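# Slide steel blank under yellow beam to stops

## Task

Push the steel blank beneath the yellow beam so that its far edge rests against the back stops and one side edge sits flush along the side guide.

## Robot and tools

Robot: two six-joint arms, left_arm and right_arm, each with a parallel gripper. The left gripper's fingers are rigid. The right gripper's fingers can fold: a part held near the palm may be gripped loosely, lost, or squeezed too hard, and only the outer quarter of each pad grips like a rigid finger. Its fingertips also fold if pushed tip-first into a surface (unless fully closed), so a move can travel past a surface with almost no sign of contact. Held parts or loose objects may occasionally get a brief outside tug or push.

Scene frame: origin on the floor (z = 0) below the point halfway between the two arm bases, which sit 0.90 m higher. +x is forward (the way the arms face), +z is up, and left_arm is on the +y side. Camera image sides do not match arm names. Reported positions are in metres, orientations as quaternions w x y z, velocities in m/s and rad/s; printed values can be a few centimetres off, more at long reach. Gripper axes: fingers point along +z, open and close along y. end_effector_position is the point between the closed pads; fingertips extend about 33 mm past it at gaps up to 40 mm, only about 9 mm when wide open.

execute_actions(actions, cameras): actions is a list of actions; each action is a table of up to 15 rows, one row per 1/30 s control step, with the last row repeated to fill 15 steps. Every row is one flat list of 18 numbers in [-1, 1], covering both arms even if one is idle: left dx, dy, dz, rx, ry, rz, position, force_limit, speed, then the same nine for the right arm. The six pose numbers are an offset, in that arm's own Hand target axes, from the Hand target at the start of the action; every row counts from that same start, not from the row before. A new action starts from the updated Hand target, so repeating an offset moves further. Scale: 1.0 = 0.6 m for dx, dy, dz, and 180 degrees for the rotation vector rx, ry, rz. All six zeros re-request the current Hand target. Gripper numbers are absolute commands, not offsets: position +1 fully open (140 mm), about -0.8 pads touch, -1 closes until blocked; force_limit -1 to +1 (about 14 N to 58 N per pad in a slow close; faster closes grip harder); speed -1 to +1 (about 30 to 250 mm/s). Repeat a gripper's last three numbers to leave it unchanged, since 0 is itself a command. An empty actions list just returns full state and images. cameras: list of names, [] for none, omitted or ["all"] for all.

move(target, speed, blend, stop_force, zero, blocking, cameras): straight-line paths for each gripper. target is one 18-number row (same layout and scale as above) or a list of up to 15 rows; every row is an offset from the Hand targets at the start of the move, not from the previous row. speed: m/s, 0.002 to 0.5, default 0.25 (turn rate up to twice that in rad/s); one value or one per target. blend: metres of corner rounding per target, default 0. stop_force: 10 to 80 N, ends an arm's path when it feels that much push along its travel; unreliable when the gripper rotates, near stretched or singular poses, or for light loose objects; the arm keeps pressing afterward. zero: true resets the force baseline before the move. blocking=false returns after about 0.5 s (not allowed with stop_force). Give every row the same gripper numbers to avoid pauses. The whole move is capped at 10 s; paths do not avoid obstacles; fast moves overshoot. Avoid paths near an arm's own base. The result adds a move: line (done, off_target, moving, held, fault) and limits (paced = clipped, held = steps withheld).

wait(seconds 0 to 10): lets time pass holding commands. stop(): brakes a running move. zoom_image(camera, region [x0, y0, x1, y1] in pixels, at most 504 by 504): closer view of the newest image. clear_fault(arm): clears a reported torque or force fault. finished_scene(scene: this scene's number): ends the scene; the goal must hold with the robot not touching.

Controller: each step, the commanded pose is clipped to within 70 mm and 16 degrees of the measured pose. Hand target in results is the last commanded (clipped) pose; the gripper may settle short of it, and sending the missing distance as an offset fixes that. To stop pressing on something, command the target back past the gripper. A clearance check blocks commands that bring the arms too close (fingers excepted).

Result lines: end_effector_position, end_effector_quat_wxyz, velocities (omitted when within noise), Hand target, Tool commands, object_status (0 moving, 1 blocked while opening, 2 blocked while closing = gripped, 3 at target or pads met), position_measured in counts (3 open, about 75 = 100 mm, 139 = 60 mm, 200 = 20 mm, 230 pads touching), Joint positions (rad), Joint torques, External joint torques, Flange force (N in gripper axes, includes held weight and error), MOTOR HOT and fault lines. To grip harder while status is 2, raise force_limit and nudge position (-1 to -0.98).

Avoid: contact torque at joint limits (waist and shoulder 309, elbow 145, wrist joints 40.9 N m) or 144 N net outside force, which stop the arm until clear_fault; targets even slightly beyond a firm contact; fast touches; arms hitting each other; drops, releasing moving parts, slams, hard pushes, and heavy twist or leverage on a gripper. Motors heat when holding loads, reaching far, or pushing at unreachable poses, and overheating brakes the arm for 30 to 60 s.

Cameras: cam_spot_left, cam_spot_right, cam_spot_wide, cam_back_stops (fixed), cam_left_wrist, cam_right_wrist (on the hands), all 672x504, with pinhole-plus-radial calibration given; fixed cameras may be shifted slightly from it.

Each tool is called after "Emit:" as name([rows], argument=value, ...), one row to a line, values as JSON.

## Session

Emit:
execute_actions(actions=[])

Emit:
zoom_image(camera="cam_spot_left", region=[110, 150, 450, 400])

Emit:
zoom_image(camera="cam_spot_right", region=[120, 160, 560, 420])

Emit:
zoom_image(camera="cam_spot_wide", region=[220, 160, 470, 340])

Emit:
zoom_image(camera="cam_back_stops", region=[0, 90, 672, 310])

Scene clock: 0.00 s.
left_arm: end_effector_position=(+0.6500, +0.5500, +1.2220) position_measured=3 object_status=3 end_effector_quat_wxyz=(+0.000, +1.000, +0.000, +0.000) | right_arm: end_effector_position=(+0.6500, -0.5500, +1.2220) position_measured=3 object_status=3 end_effector_quat_wxyz=(+0.000, +1.000, +0.000, +0.000)
Joint positions: left_arm=[-0.053 0.164 1.605 0 1.373 1.518] | right_arm=[-0.053 0.164 1.605 0 1.373 1.518]
Joint velocities: within noise
Joint torques (N m): no reading
External joint torques (N m): no reading
Flange force (N): no reading
Hand target: left_arm +0.6500, +0.5500, +1.2220; +0.000, +1.000, +0.000, +0.000 | right_arm +0.6500, -0.5500, +1.2220; +0.000, +1.000, +0.000, +0.000
Tool commands: left_gripper/position=+1.0 left_gripper/force_limit=+1.0 left_gripper/speed=+1.0 right_gripper/position=+1.0 right_gripper/force_limit=+1.0 right_gripper/speed=+1.0

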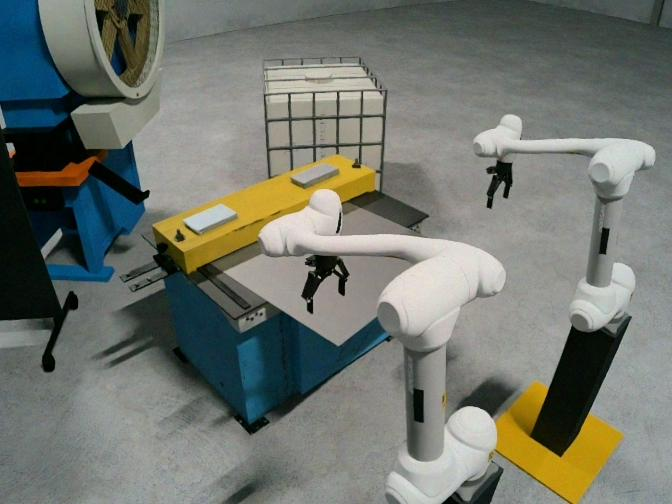

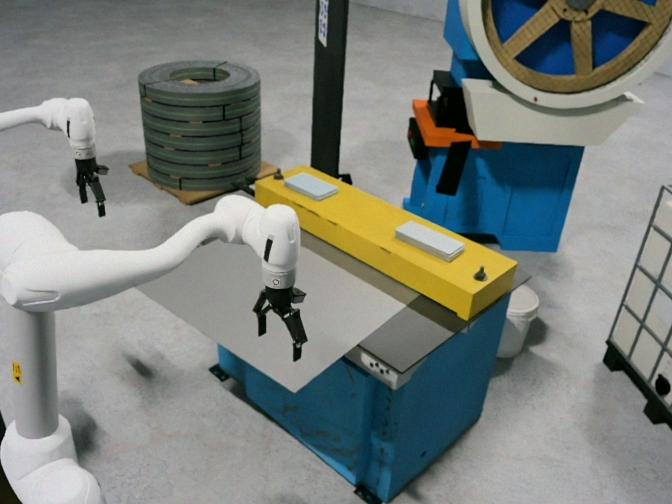

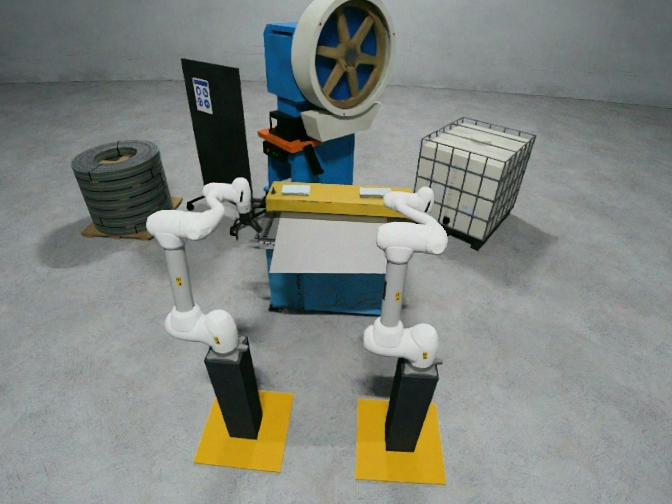

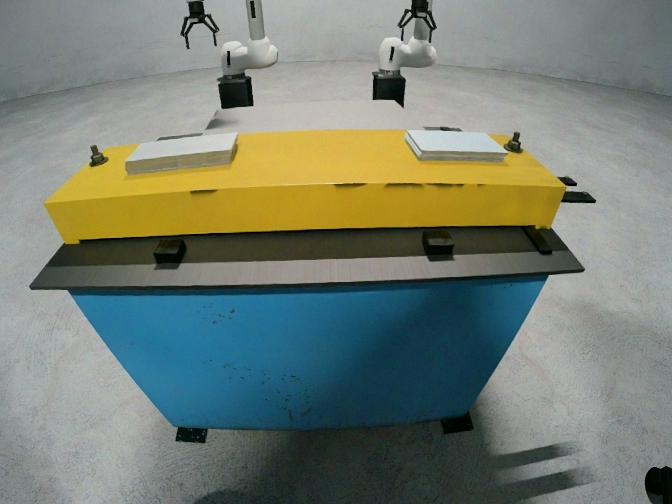

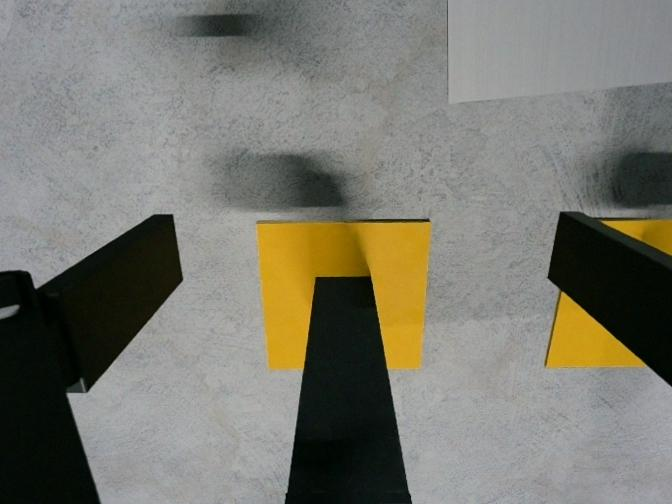

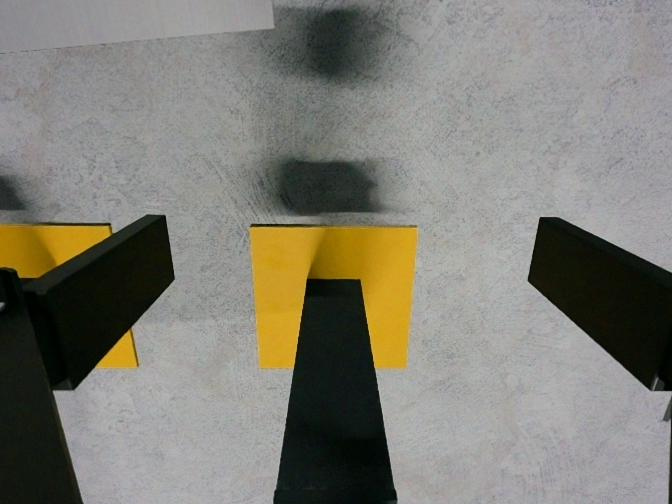

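Scaled by 1.482 from the camera's 672x504 image, which has a finer 960x720 frame.

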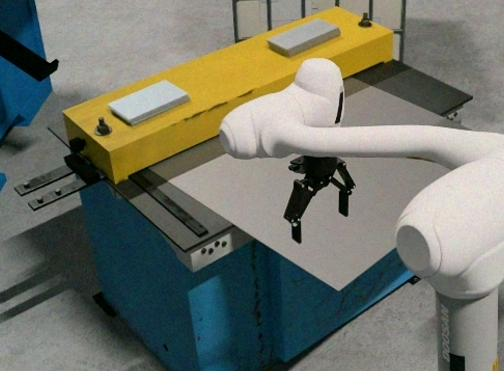

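Scaled by 1.145 from the camera's 672x504 image, which has a finer 960x720 frame.

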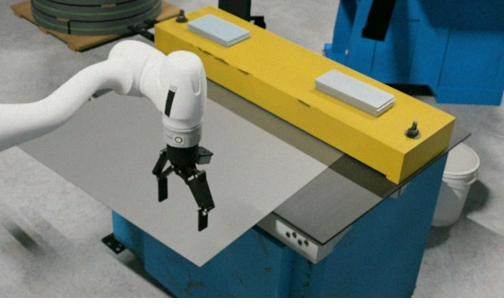

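Scaled by 2.016 from the camera's 672x504 image, which has a finer 960x720 frame.

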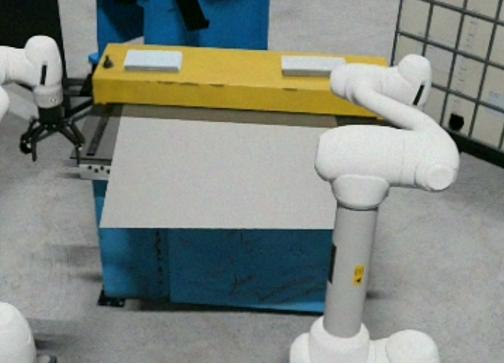

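Region (0, 90, 672, 310) is 672x220 pixels. A region can be at most 504 by 504 pixels.

Emit:
move([
  [-0.083,0.3,0.553,0,0,0,-1,0,0,0.583,0,0.553,0,0,0.5,-1,0,0],
  [-0.083,0.3,0.553,0,0,0,-1,0,0,0.583,-0.1,0.553,0,0,0.5,-1,0,0],
  [-0.083,0.3,0.553,0,0,0,-1,0,0,0.583,-0.25,0.553,0,0,0.5,-1,0,0],
], speed=[0.35, 0.2, 0.045])

Emit:
zoom_image(camera="cam_spot_left", region=[160, 200, 380, 360])

Scene clock: 23.10 s.
left_arm: end_effector_position=(+0.6002, +0.3700, +0.8902) position_measured=233 object_status=3 end_effector_quat_wxyz=(+0.000, +1.000, +0.000, +0.000) | right_arm: end_effector_position=(+0.9998, -0.4000, +0.8902) position_measured=233 object_status=3 end_effector_quat_wxyz=(+0.000, +0.707, -0.707, +0.000)
Joint positions: left_arm=[-0.346 0.393 1.981 0 0.767 1.224] | right_arm=[0.115 0.915 1.036 0 1.19 3.256]
Joint torques (N m): left_arm=[-1.24 -64 -29.06 3.1 -0.06 0.05] | right_arm=[84.16 -129.53 -60.44 29.88 -14.47 0.28]
External joint torques (N m): left_arm=[1.17 -4.36 -0.01 -0.11 0.01 -0.05] | right_arm=[-84.3 10.12 22.04 -25.99 14.48 -0.28]
Flange force (N): left_arm=[-4.5 -3.2 -5.5] | right_arm=[88.1 23.3 1.3]
Hand target: left_arm +0.6002, +0.3700, +0.8902; +0.000, +1.000, +0.000, +0.000 | right_arm +0.9998, -0.4000, +0.8902; +0.000, +0.707, -0.707, +0.000
Off the commanded pose: left_arm 0.000 m, 0 deg | right_arm 0.000 m, 0 deg.
move: done
camera_calibration:
cam_left_wrist: T_world_to_cam=[[-0.0268187, -0.999515, -0.0158392, 0.41179], [-0.93806, 0.0196881, 0.345912, 0.24826], [-0.345432, 0.0241351, -0.938133, 1.17451], [0, 0, 0, 1]]
cam_right_wrist: T_world_to_cam=[[-0.999714, -0.00566049, 0.023238, 0.977298], [0.00315007, 0.931966, 0.362533, 0.0479353], [-0.0237092, 0.362502, -0.931681, 1.14162], [0, 0, 0, 1]]

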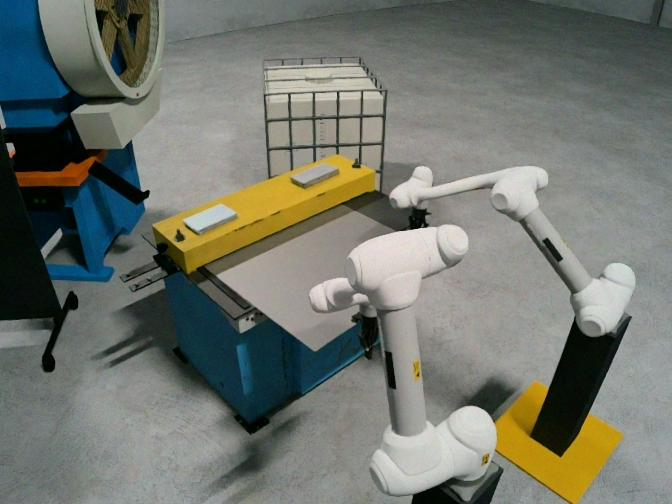

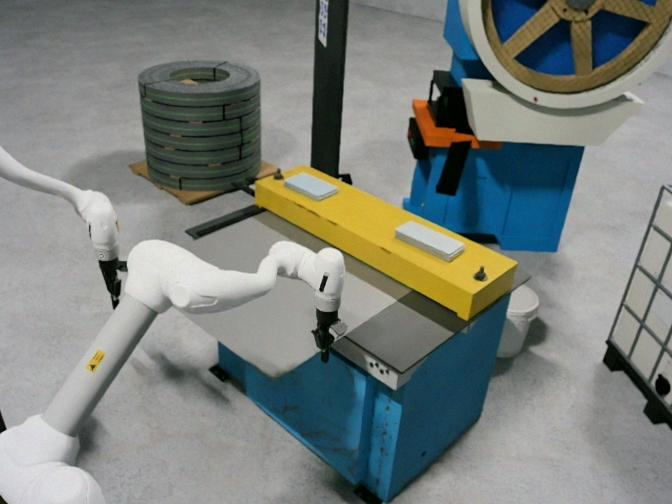

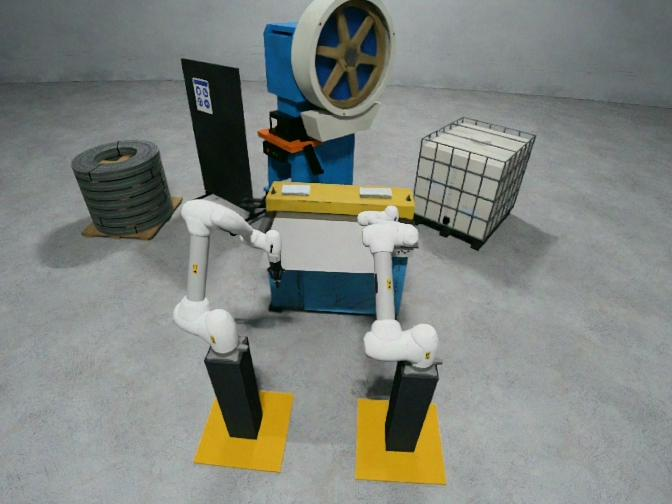

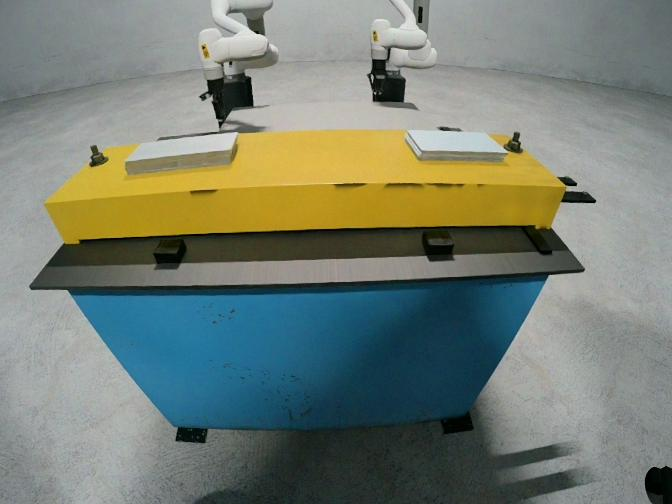

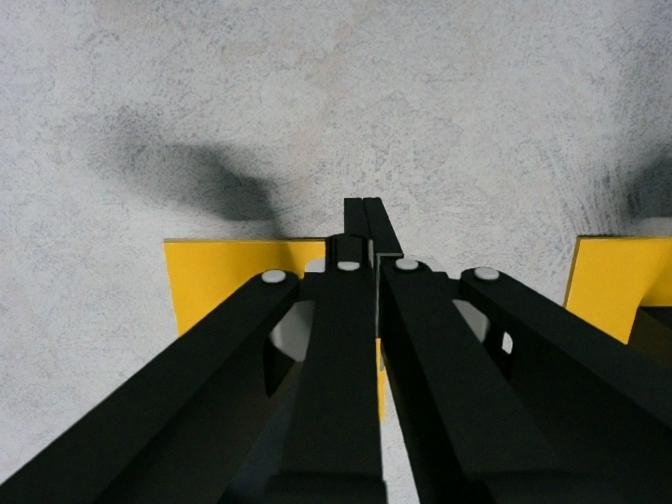

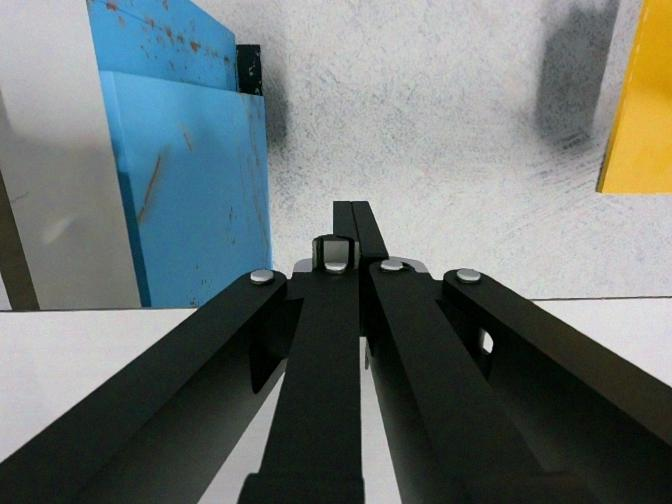

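Scaled by 2.291 from the camera's 672x504 image, which has a finer 960x720 frame.

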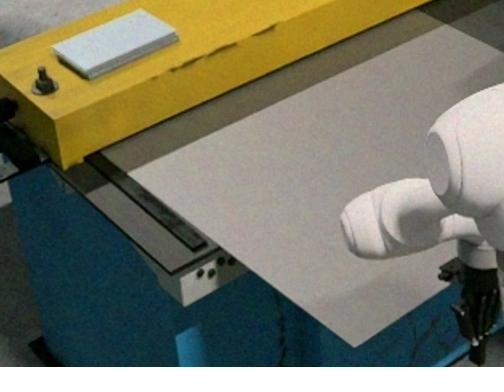

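Emit:
move(target=[0,0,0,0,0,0,-1,0,0,-0.083,0,0,0,0,0,-1,0,0], speed=0.025, stop_force=40, cameras=["cam_spot_left","cam_right_wrist"])

Emit:
zoom_image(camera="cam_spot_left", region=[180, 230, 300, 340])

Scene clock: 29.73 s.
left_arm: end_effector_position=(+0.6002, +0.3700, +0.8902) position_measured=233 object_status=3 end_effector_quat_wxyz=(+0.000, +1.000, +0.000, +0.000) | right_arm: end_effector_position=(+0.9995, -0.3824, +0.8900) position_measured=233 object_status=3 end_effector_quat_wxyz=(+0.002, +0.707, -0.707, +0.001)
Joint positions: left_arm=[-0.346 0.393 1.981 0 0.767 1.224] | right_arm=[0.133 0.921 1.026 -0.004 1.197 3.276]
Joint torques (N m): left_arm=[-1.32 -63.84 -29.4 3.15 -0.08 -0.04] | right_arm=[70.19 -122.71 -55.44 25.39 -13.28 0.24]
External joint torques (N m): left_arm=[1.34 -5.09 0.28 -0.16 0.03 0.04] | right_arm=[-70.17 2.67 16.87 -21.48 13.29 -0.24]
External joint torques when the fault began: right_arm=[-121.89 9.33 27.54 -36.9 19.36 -0.36]
Flange force (N): left_arm=[-5.7 -4.0 -6.3] | right_arm=[74.0 21.3 -5.0]
Flange force when the fault began (N): right_arm=[127.2 28.9 -1.7]
Hand target: left_arm +0.6002, +0.3700, +0.8902; +0.000, +1.000, +0.000, +0.000 | right_arm +0.9995, -0.3824, +0.8900; +0.002, +0.707, -0.707, +0.001 (not the last commanded pose)
Tool commands: left_gripper/position=-1.0 left_gripper/force_limit=+0.0 left_gripper/speed=+0.0 right_gripper/position=-1.0 right_gripper/force_limit=+0.003922 right_gripper/speed=+0.003922
Off the commanded pose: left_arm 0.000 m, 0 deg | right_arm 0.032 m, 0 deg.
FORCE FAULT: contact force on the right arm reached its limit, and that arm stopped. The contact can be on any part of that arm, not only on its tool. That arm's remaining commands of this call were not run. That arm is still stopped at the end of this call. While its stop runs, that arm takes no new command, but its gripper still runs the gripper command that each later call begins with.
CLEAR FAULT: the right arm stays stopped until you call clear_fault(arm="right_arm").
move: fault (right_arm)
camera_calibration:
cam_right_wrist: T_world_to_cam=[[-0.999681, -0.0055907, 0.024635, 0.975816], [0.00362828, 0.933315, 0.359042, 0.0347636], [-0.0249995, 0.359016, -0.932996, 1.13614], [0, 0, 0, 1]]
Images, in order: cam_spot_left, cam_right_wrist.

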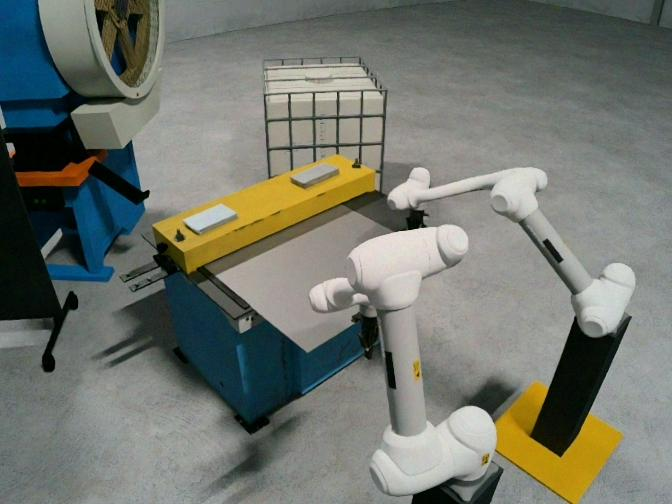

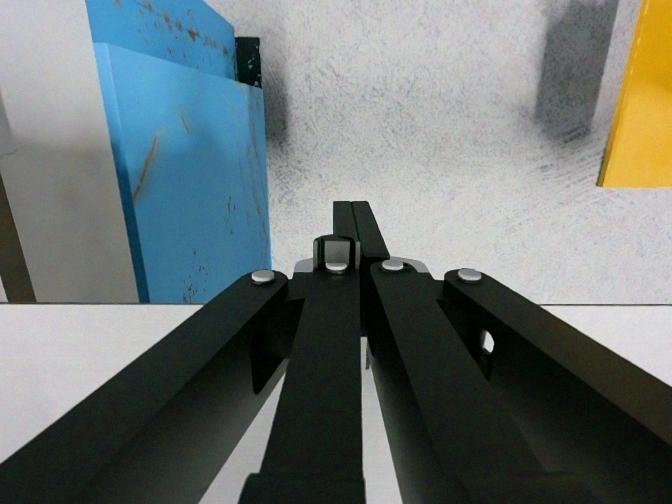

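Scaled by 4.200 from the camera's 672x504 image, which has a finer 960x720 frame.

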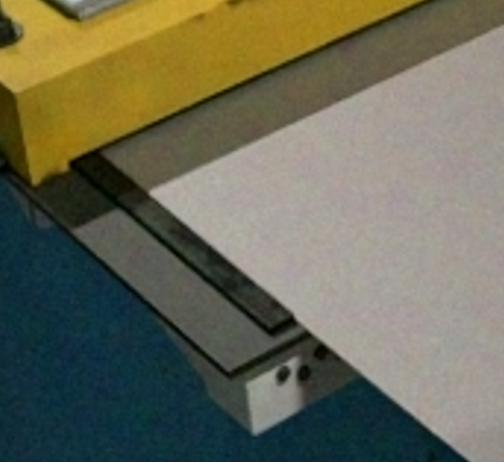

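Emit:
clear_fault(arm="right_arm", cameras=[])

Emit:
move([
  [0,0,0,0,0,0,-1,0,0,0.146,0,0,0,0,0,-1,0,0],
  [0.033,-0.083,0,0,0,0,-1,0,0,0.146,0.6325,0,0,0,-0.5,-1,0,0],
  [0.033,-0.083,0,0,0,0,-1,0,0,-0.304,0.6,0,0,0,-0.5,-1,0,0],
], speed=[0.2, 0.35, 0.3], blend=0.03)

Scene clock: 37.03 s.
left_arm: end_effector_position=(+0.6002, +0.3700, +0.8902) position_measured=233 object_status=3 end_effector_quat_wxyz=(+0.000, +1.000, +0.000, +0.000) | right_arm: end_effector_position=(+0.9995, -0.3824, +0.8900) position_measured=233 object_status=3 end_effector_quat_wxyz=(+0.002, +0.707, -0.707, +0.001)
Joint positions: left_arm=[-0.346 0.393 1.981 0 0.767 1.224] | right_arm=[0.133 0.921 1.026 -0.004 1.197 3.276]
Joint torques (N m): left_arm=[-1.2 -63.94 -29.14 3.12 -0.09 -0.05] | right_arm=[70.09 -121.46 -54 25.5 -12.88 0.21]
External joint torques (N m): left_arm=[1.21 -4.8 0.08 -0.13 0.04 0.05] | right_arm=[-69.68 1.39 15.44 -21.58 12.89 -0.21]
Flange force (N): left_arm=[-5.0 -3.6 -6.1] | right_arm=[73.2 19.4 -6.2]
Hand target: left_arm +0.6002, +0.3700, +0.8902; +0.000, +1.000, +0.000, +0.000 | right_arm +0.9995, -0.3824, +0.8900; +0.002, +0.707, -0.707, +0.001 (not the last commanded pose)
Tool commands: left_gripper/position=-1.0 left_gripper/force_limit=+0.0 left_gripper/speed=+0.0 right_gripper/position=-1.0 right_gripper/force_limit=+0.003922 right_gripper/speed=+0.003922
Off the commanded pose: left_arm 0.000 m, 0 deg | right_arm 0.032 m, 0 deg.
FORCE FAULT, CONTINUED: the right arm's stop, for the force fault that an earlier result reported, is over. The call counts as one of the actions that you can send in this scene. That arm's target is now where it stood when the stop ended, not its last command. That arm accepts commands again.
CLEAR FAULT: your call cleared the right arm's force fault. If the contact force or a joint's load stays at its limit, that arm stops again.

Scene clock: 41.43 s.
left_arm: end_effector_position=(+0.6200, +0.4198, +0.8902) position_measured=233 object_status=3 end_effector_quat_wxyz=(+0.000, +1.000, +0.000, +0.000) | right_arm: end_effector_position=(+0.6395, -0.2000, +0.8898) position_measured=233 object_status=3 end_effector_quat_wxyz=(+0.002, +1.000, +0.000, -0.001)
Joint positions: left_arm=[-0.261 0.402 1.967 0 0.772 1.309] | right_arm=[0.455 0.521 1.769 -0.003 0.855 2.028]
Joint torques (N m): left_arm=[-1.1 -64.47 -29.25 3.11 -0.05 0.01] | right_arm=[0.73 -81.91 -31.94 3.24 -0.8 -0.16]
External joint torques (N m): left_arm=[1.08 -5.13 0.01 -0.11 0 -0.01] | right_arm=[-0.81 -0.2 0.72 -0.06 0.76 0.16]
Flange force (N): left_arm=[-5.7 -2.9 -6.4] | right_arm=[-0.6 1.3 -1.1]
Hand target: left_arm +0.6200, +0.4198, +0.8902; +0.000, +1.000, +0.000, +0.000 | right_arm +0.6395, -0.2000, +0.8898; +0.002, +1.000, +0.000, -0.001
Off the commanded pose: left_arm 0.000 m, 0 deg | right_arm 0.000 m, 0 deg.
move: done; blend cut to 0 m at target 1
camera_calibration:
cam_left_wrist: T_world_to_cam=[[-0.0268393, -0.999514, -0.015857, 0.462129], [-0.938064, 0.0197016, 0.3459, 0.265868], [-0.34542, 0.0241587, -0.938137, 1.18014], [0, 0, 0, 1]]
cam_right_wrist: T_world_to_cam=[[0.0056608, -0.999625, 0.0267836, -0.226688], [-0.931483, 0.00447148, 0.363758, 0.273903], [-0.363741, -0.0270076, -0.931108, 1.19927], [0, 0, 0, 1]]

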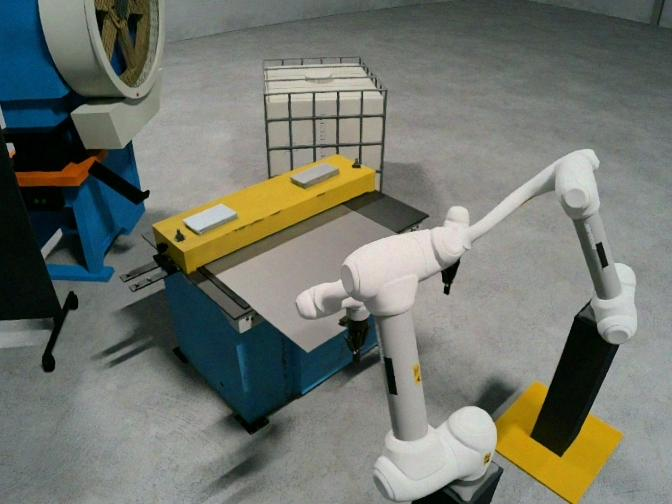

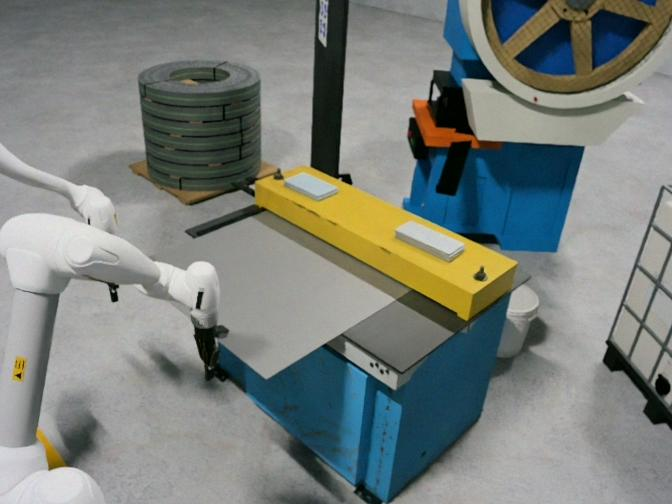

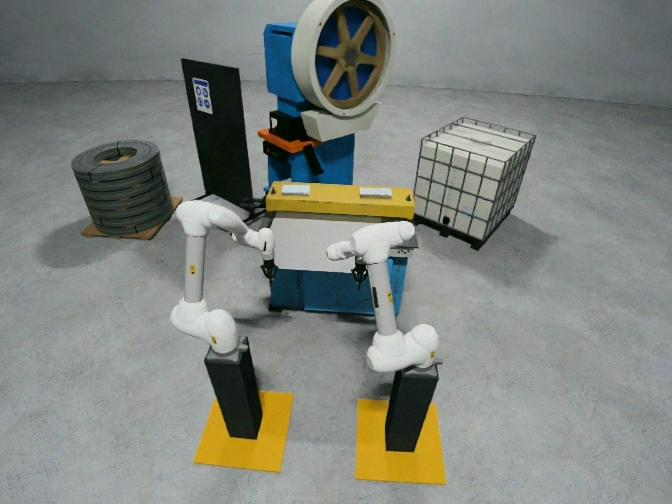

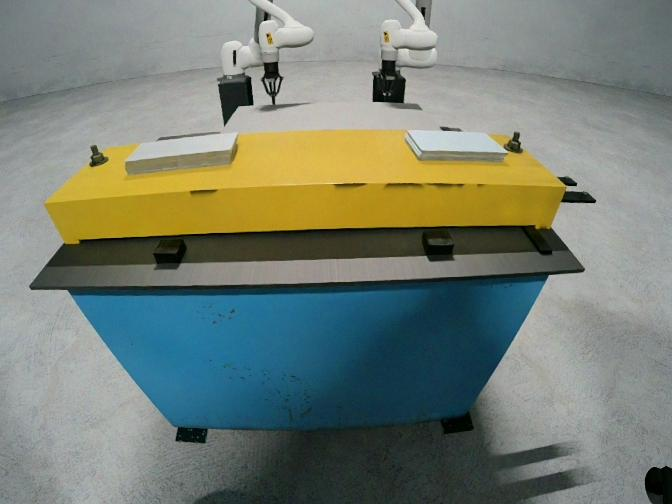

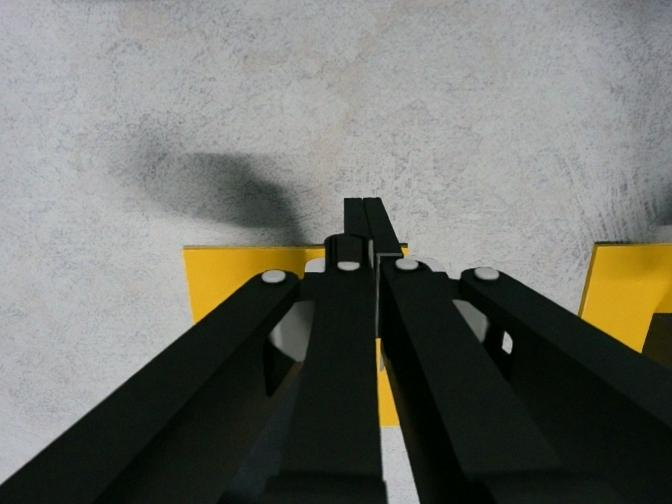

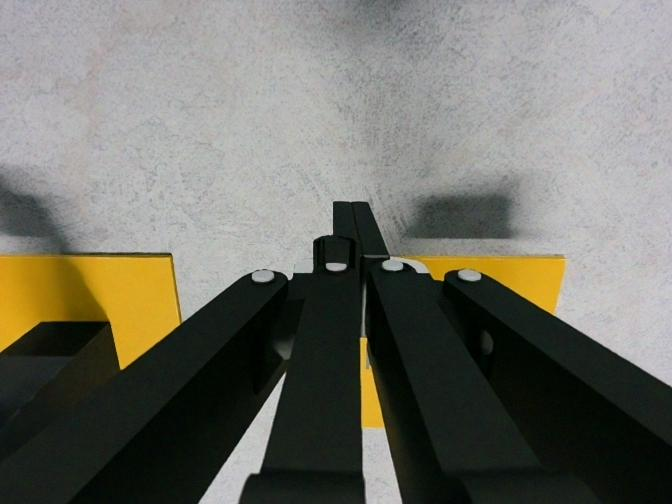

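Emit:
move([
  [0.1,0,0,0,0,0,-1,0,0,0.0675,0,0,0,0,0,-1,0,0],
  [0.633,0,0,0,0,0,-1,0,0,0.601,0,0,0,0,0,-1,0,0],
], speed=[0.15, 0.05], cameras=["cam_spot_left","cam_back_stops"])

Emit:
zoom_image(camera="cam_back_stops", region=[120, 215, 220, 290])

Emit:
zoom_image(camera="cam_back_stops", region=[400, 215, 560, 290])

Scene clock: 52.57 s.
left_arm: end_effector_position=(+0.9982, +0.4200, +0.8899) position_measured=233 object_status=3 end_effector_quat_wxyz=(+0.000, +1.000, +0.000, -0.002) | right_arm: end_effector_position=(+0.9978, -0.1999, +0.8888) position_measured=233 object_status=3 end_effector_quat_wxyz=(+0.002, +1.000, +0.000, -0.003)
Joint positions: left_arm=[-0.164 0.91 1.047 0 1.189 1.407] | right_arm=[0.305 1.008 0.856 -0.002 1.285 1.877]
Joint torques (N m): left_arm=[9.83 -93.99 -62.49 7.93 -25.02 -0.01] | right_arm=[-23.91 -104.38 -59.27 -1.91 -26.25 -0.29]
External joint torques (N m): left_arm=[-9.83 -26.97 23.36 -3.91 24.97 0.01] | right_arm=[24.02 -21.84 19.57 5.97 26.22 0.29]
External joint torques when the fault began: left_arm=[-9.55 -22.22 50.75 -4.55 43.09 -0.11] | right_arm=[33.87 -20.17 37.75 8.44 40.26 0.33]
Flange force (N): left_arm=[-85.3 -1.3 -37.0] | right_arm=[-74.5 1.8 -33.5]
Flange force when the fault began (N): left_arm=[-139.2 -8.5 -40.8] | right_arm=[-117.0 6.8 -38.2]
Hand target: left_arm +0.9982, +0.4200, +0.8899; +0.000, +1.000, +0.000, -0.002 (not the last commanded pose) | right_arm +0.9978, -0.1999, +0.8888; +0.002, +1.000, +0.000, -0.003 (not the last commanded pose)
Tool commands: left_gripper/position=-1.0 left_gripper/force_limit=+0.003922 left_gripper/speed=+0.003922 right_gripper/position=-1.0 right_gripper/force_limit=+0.003922 right_gripper/speed=+0.003922
Off the commanded pose: left_arm 0.002 m, 0 deg | right_arm 0.002 m, 0 deg.
TORQUE FAULT: the external load on joint 5 (wrist pitch) of the left arm reached its load limit, and that arm stopped. In this call, the stops that this result tells of count together as 1 of the actions that you can send in this scene. A torque fault puts only its own arm into a fault stop. That arm may still press on what stopped it. That arm is still stopped at the end of this call. While its stop runs, that arm takes no new command, but its gripper still runs the gripper command that each later call begins with.
FORCE FAULT: contact force on the right arm reached its limit, and that arm stopped. The contact can be on any part of that arm, not only on its tool. That arm's remaining commands of this call were not run. That arm is still stopped at the end of this call. While its stop runs, that arm takes no new command, but its gripper still runs the gripper command that each later call begins with.
CLEAR FAULT: each arm stays stopped until you call clear_fault with its name: clear_fault(arm="left_arm"), clear_fault(arm="right_arm").
move: fault (left_arm, right_arm)
Images, in order: cam_spot_left, cam_back_stops.

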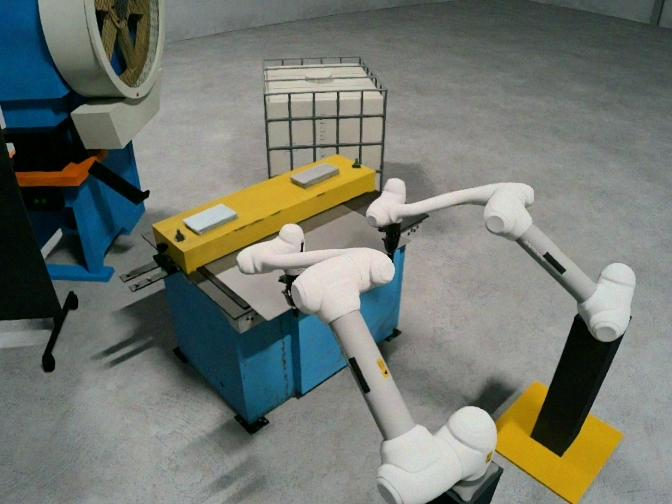

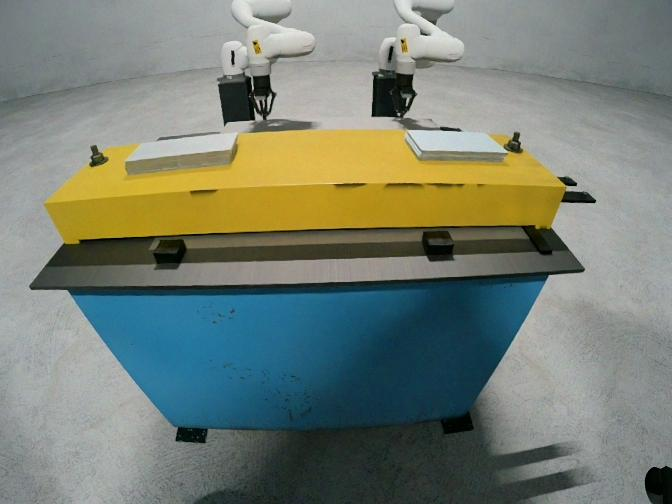

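Scaled by 5.040 from the camera's 672x504 image, which has a finer 960x720 frame.

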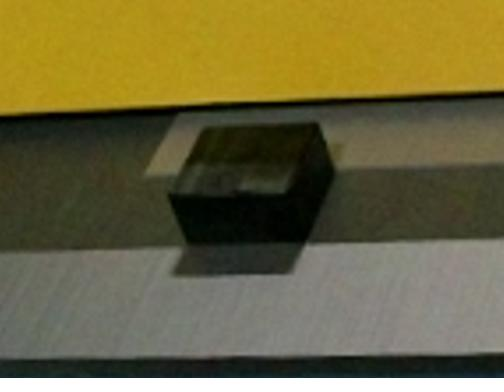

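Scaled by 3.150 from the camera's 672x504 image, which has a finer 960x720 frame.

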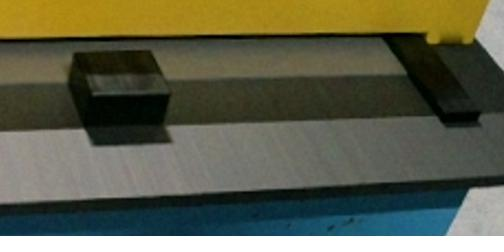

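Emit:
clear_fault(arm="left_arm", cameras=[])

Emit:
clear_fault(arm="right_arm", cameras=[])

Emit:
move([
  [-0.02,0,0,0,0,0,-1,0,0,-0.02,0,0,0,0,0,-1,0,0],
  [-0.25,0,0,0,0,0,-1,0,0,-0.25,0,0,0,0,0,-1,0,0],
], speed=[0.04, 0.25], cameras=["cam_spot_left","cam_back_stops"])

Emit:
zoom_image(camera="cam_spot_left", region=[180, 230, 300, 340])

Emit:
zoom_image(camera="cam_back_stops", region=[480, 215, 580, 290])

Emit:
zoom_image(camera="cam_back_stops", region=[400, 215, 500, 290])

Emit:
zoom_image(camera="cam_back_stops", region=[120, 215, 220, 290])

Scene clock: 57.47 s.
left_arm: end_effector_position=(+0.9982, +0.4200, +0.8899) position_measured=233 object_status=3 end_effector_quat_wxyz=(+0.000, +1.000, +0.000, -0.002) | right_arm: end_effector_position=(+0.9978, -0.1999, +0.8888) position_measured=233 object_status=3 end_effector_quat_wxyz=(+0.002, +1.000, +0.000, -0.003)
Joint positions: left_arm=[-0.164 0.91 1.047 0 1.189 1.407] | right_arm=[0.305 1.008 0.856 -0.002 1.285 1.877]
Joint torques (N m): left_arm=[9.31 -93.86 -62.67 7.85 -25.06 0.04] | right_arm=[-22.81 -103.88 -58.49 -1.73 -25.81 -0.3]
External joint torques (N m): left_arm=[-9.22 -26.53 23.84 -3.86 25.01 -0.04] | right_arm=[22.1 -22.09 18.86 5.75 25.78 0.3]
Flange force (N): left_arm=[-86.0 -1.9 -36.5] | right_arm=[-72.5 3.1 -33.6]
Hand target: left_arm +0.9982, +0.4200, +0.8899; +0.000, +1.000, +0.000, -0.002 (not the last commanded pose) | right_arm +0.9978, -0.1999, +0.8888; +0.002, +1.000, +0.000, -0.003 (not the last commanded pose)
Tool commands: left_gripper/position=-1.0 left_gripper/force_limit=+0.003922 left_gripper/speed=+0.003922 right_gripper/position=-1.0 right_gripper/force_limit=+0.003922 right_gripper/speed=+0.003922
Off the commanded pose: left_arm 0.002 m, 0 deg | right_arm 0.002 m, 0 deg.
FORCE FAULT, CONTINUED: the right arm was still stopped when this call began, by the force fault that an earlier result reported. The call counts as one of the actions that you can send in this scene. That arm is still stopped at the end of this call. While its stop runs, that arm takes no new command, but its gripper still runs the gripper command that each later call begins with.
TORQUE FAULT, CONTINUED: the left arm's stop, for the torque fault of joint 5 (wrist pitch) that an earlier result reported, is over. That arm's target is now where it stood when the stop ended, not its last command. That arm keeps its grip as last carried out and accepts commands again: back off and push less far.
CLEAR FAULT: your call cleared the left arm's torque fault. If a joint's load stays at its limit, that arm stops again at once.
CLEAR FAULT: the right arm stays stopped until you call clear_fault(arm="right_arm").

Scene clock: 57.57 s.
left_arm: end_effector_position=(+0.9977, +0.4200, +0.8898) position_measured=233 object_status=3 end_effector_quat_wxyz=(+0.000, +1.000, +0.000, -0.003) | right_arm: end_effector_position=(+0.9978, -0.1999, +0.8888) position_measured=233 object_status=3 end_effector_quat_wxyz=(+0.002, +1.000, +0.000, -0.003)
Joint positions: left_arm=[-0.164 0.91 1.047 0 1.19 1.407] | right_arm=[0.305 1.008 0.856 -0.002 1.285 1.877]
Joint torques (N m): left_arm=[9.39 -96.69 -53.76 7.66 -17.44 -0.07] | right_arm=[-22.95 -104.09 -58.73 -1.75 -25.82 -0.35]
External joint torques (N m): left_arm=[-9.39 -24.09 14.76 -3.64 17.4 0.07] | right_arm=[22.84 -22.26 18.98 5.8 25.79 0.35]
Flange force (N): left_arm=[-63.9 1.0 -30.3] | right_arm=[-73.5 2.6 -33.6]
Hand target: left_arm +0.9982, +0.4200, +0.8899; +0.000, +1.000, +0.000, -0.002 (not the last commanded pose) | right_arm +0.9978, -0.1999, +0.8888; +0.002, +1.000, +0.000, -0.003 (not the last commanded pose)
Tool commands: left_gripper/position=-1.0 left_gripper/force_limit=+0.003922 left_gripper/speed=+0.003922 right_gripper/position=-1.0 right_gripper/force_limit=+0.003922 right_gripper/speed=+0.003922
Off the commanded pose: left_arm 0.002 m, 0 deg | right_arm 0.002 m, 0 deg.
FORCE FAULT, CONTINUED: the right arm's stop, for the force fault that an earlier result reported, is over. The call counts as one of the actions that you can send in this scene. That arm's target is now where it stood when the stop ended, not its last command. That arm accepts commands again.
CLEAR FAULT: your call cleared the right arm's force fault. If the contact force or a joint's load stays at its limit, that arm stops again.

Scene clock: 58.90 s.
left_arm: end_effector_position=(+0.8482, +0.4200, +0.8904) position_measured=233 object_status=3 end_effector_quat_wxyz=(+0.000, +1.000, +0.000, -0.002) | right_arm: end_effector_position=(+0.8479, -0.1999, +0.8898) position_measured=233 object_status=3 end_effector_quat_wxyz=(+0.002, +1.000, +0.000, -0.003)
Joint positions: left_arm=[-0.192 0.687 1.47 0 0.989 1.379] | right_arm=[0.355 0.772 1.313 -0.002 1.065 1.926]
Joint torques (N m): left_arm=[-1.73 -93.78 -34.65 3.88 -0.11 -0.06] | right_arm=[-0.11 -109.55 -36.67 3.67 -0.83 -0.23]
External joint torques (N m): left_arm=[1.74 -6.28 -0.08 -0.31 0.08 0.06] | right_arm=[-0.08 2.02 0.5 0.02 0.81 0.23]
Flange force (N): left_arm=[-7.7 -3.3 -5.7] | right_arm=[2.4 -1.1 0.8]
Hand target: left_arm +0.8482, +0.4200, +0.8905; +0.000, +1.000, +0.000, -0.002 | right_arm +0.8478, -0.1999, +0.8898; +0.002, +1.000, +0.000, -0.003
Off the commanded pose: left_arm 0.000 m, 0 deg | right_arm 0.000 m, 0 deg.
move: done
Images, in order: cam_spot_left, cam_back_stops.

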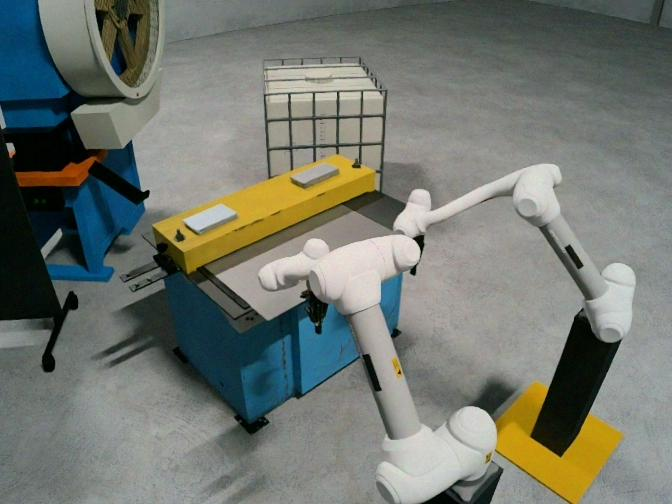

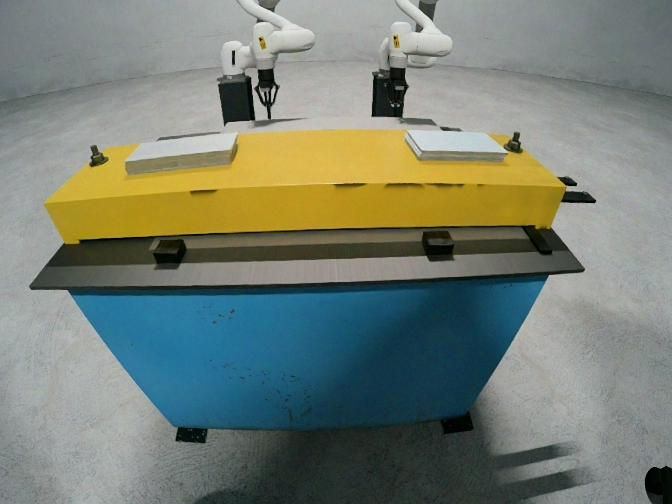

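Scaled by 4.200 from the camera's 672x504 image, which has a finer 960x720 frame.

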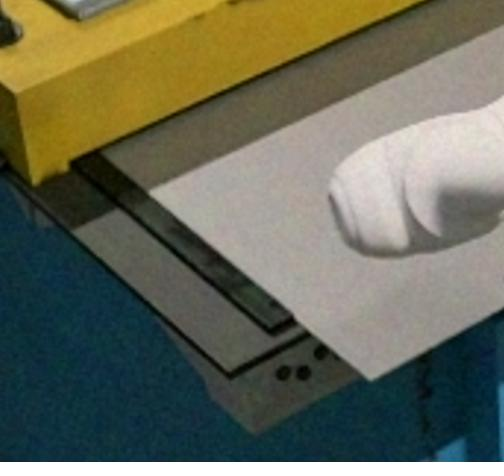

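Scaled by 5.040 from the camera's 672x504 image, which has a finer 960x720 frame.

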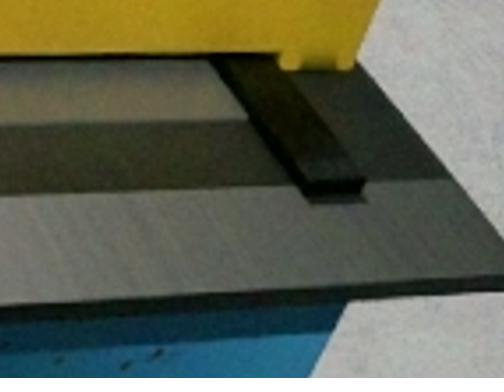

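Scaled by 5.040 from the camera's 672x504 image, which has a finer 960x720 frame.

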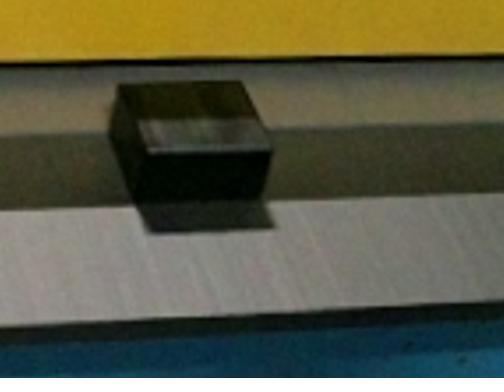

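Scaled by 5.040 from the camera's 672x504 image, which has a finer 960x720 frame.

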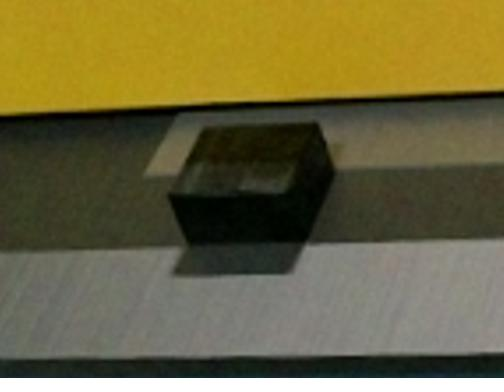

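Emit:
finished_scene(scene=2)

The scene is finished: the task was done.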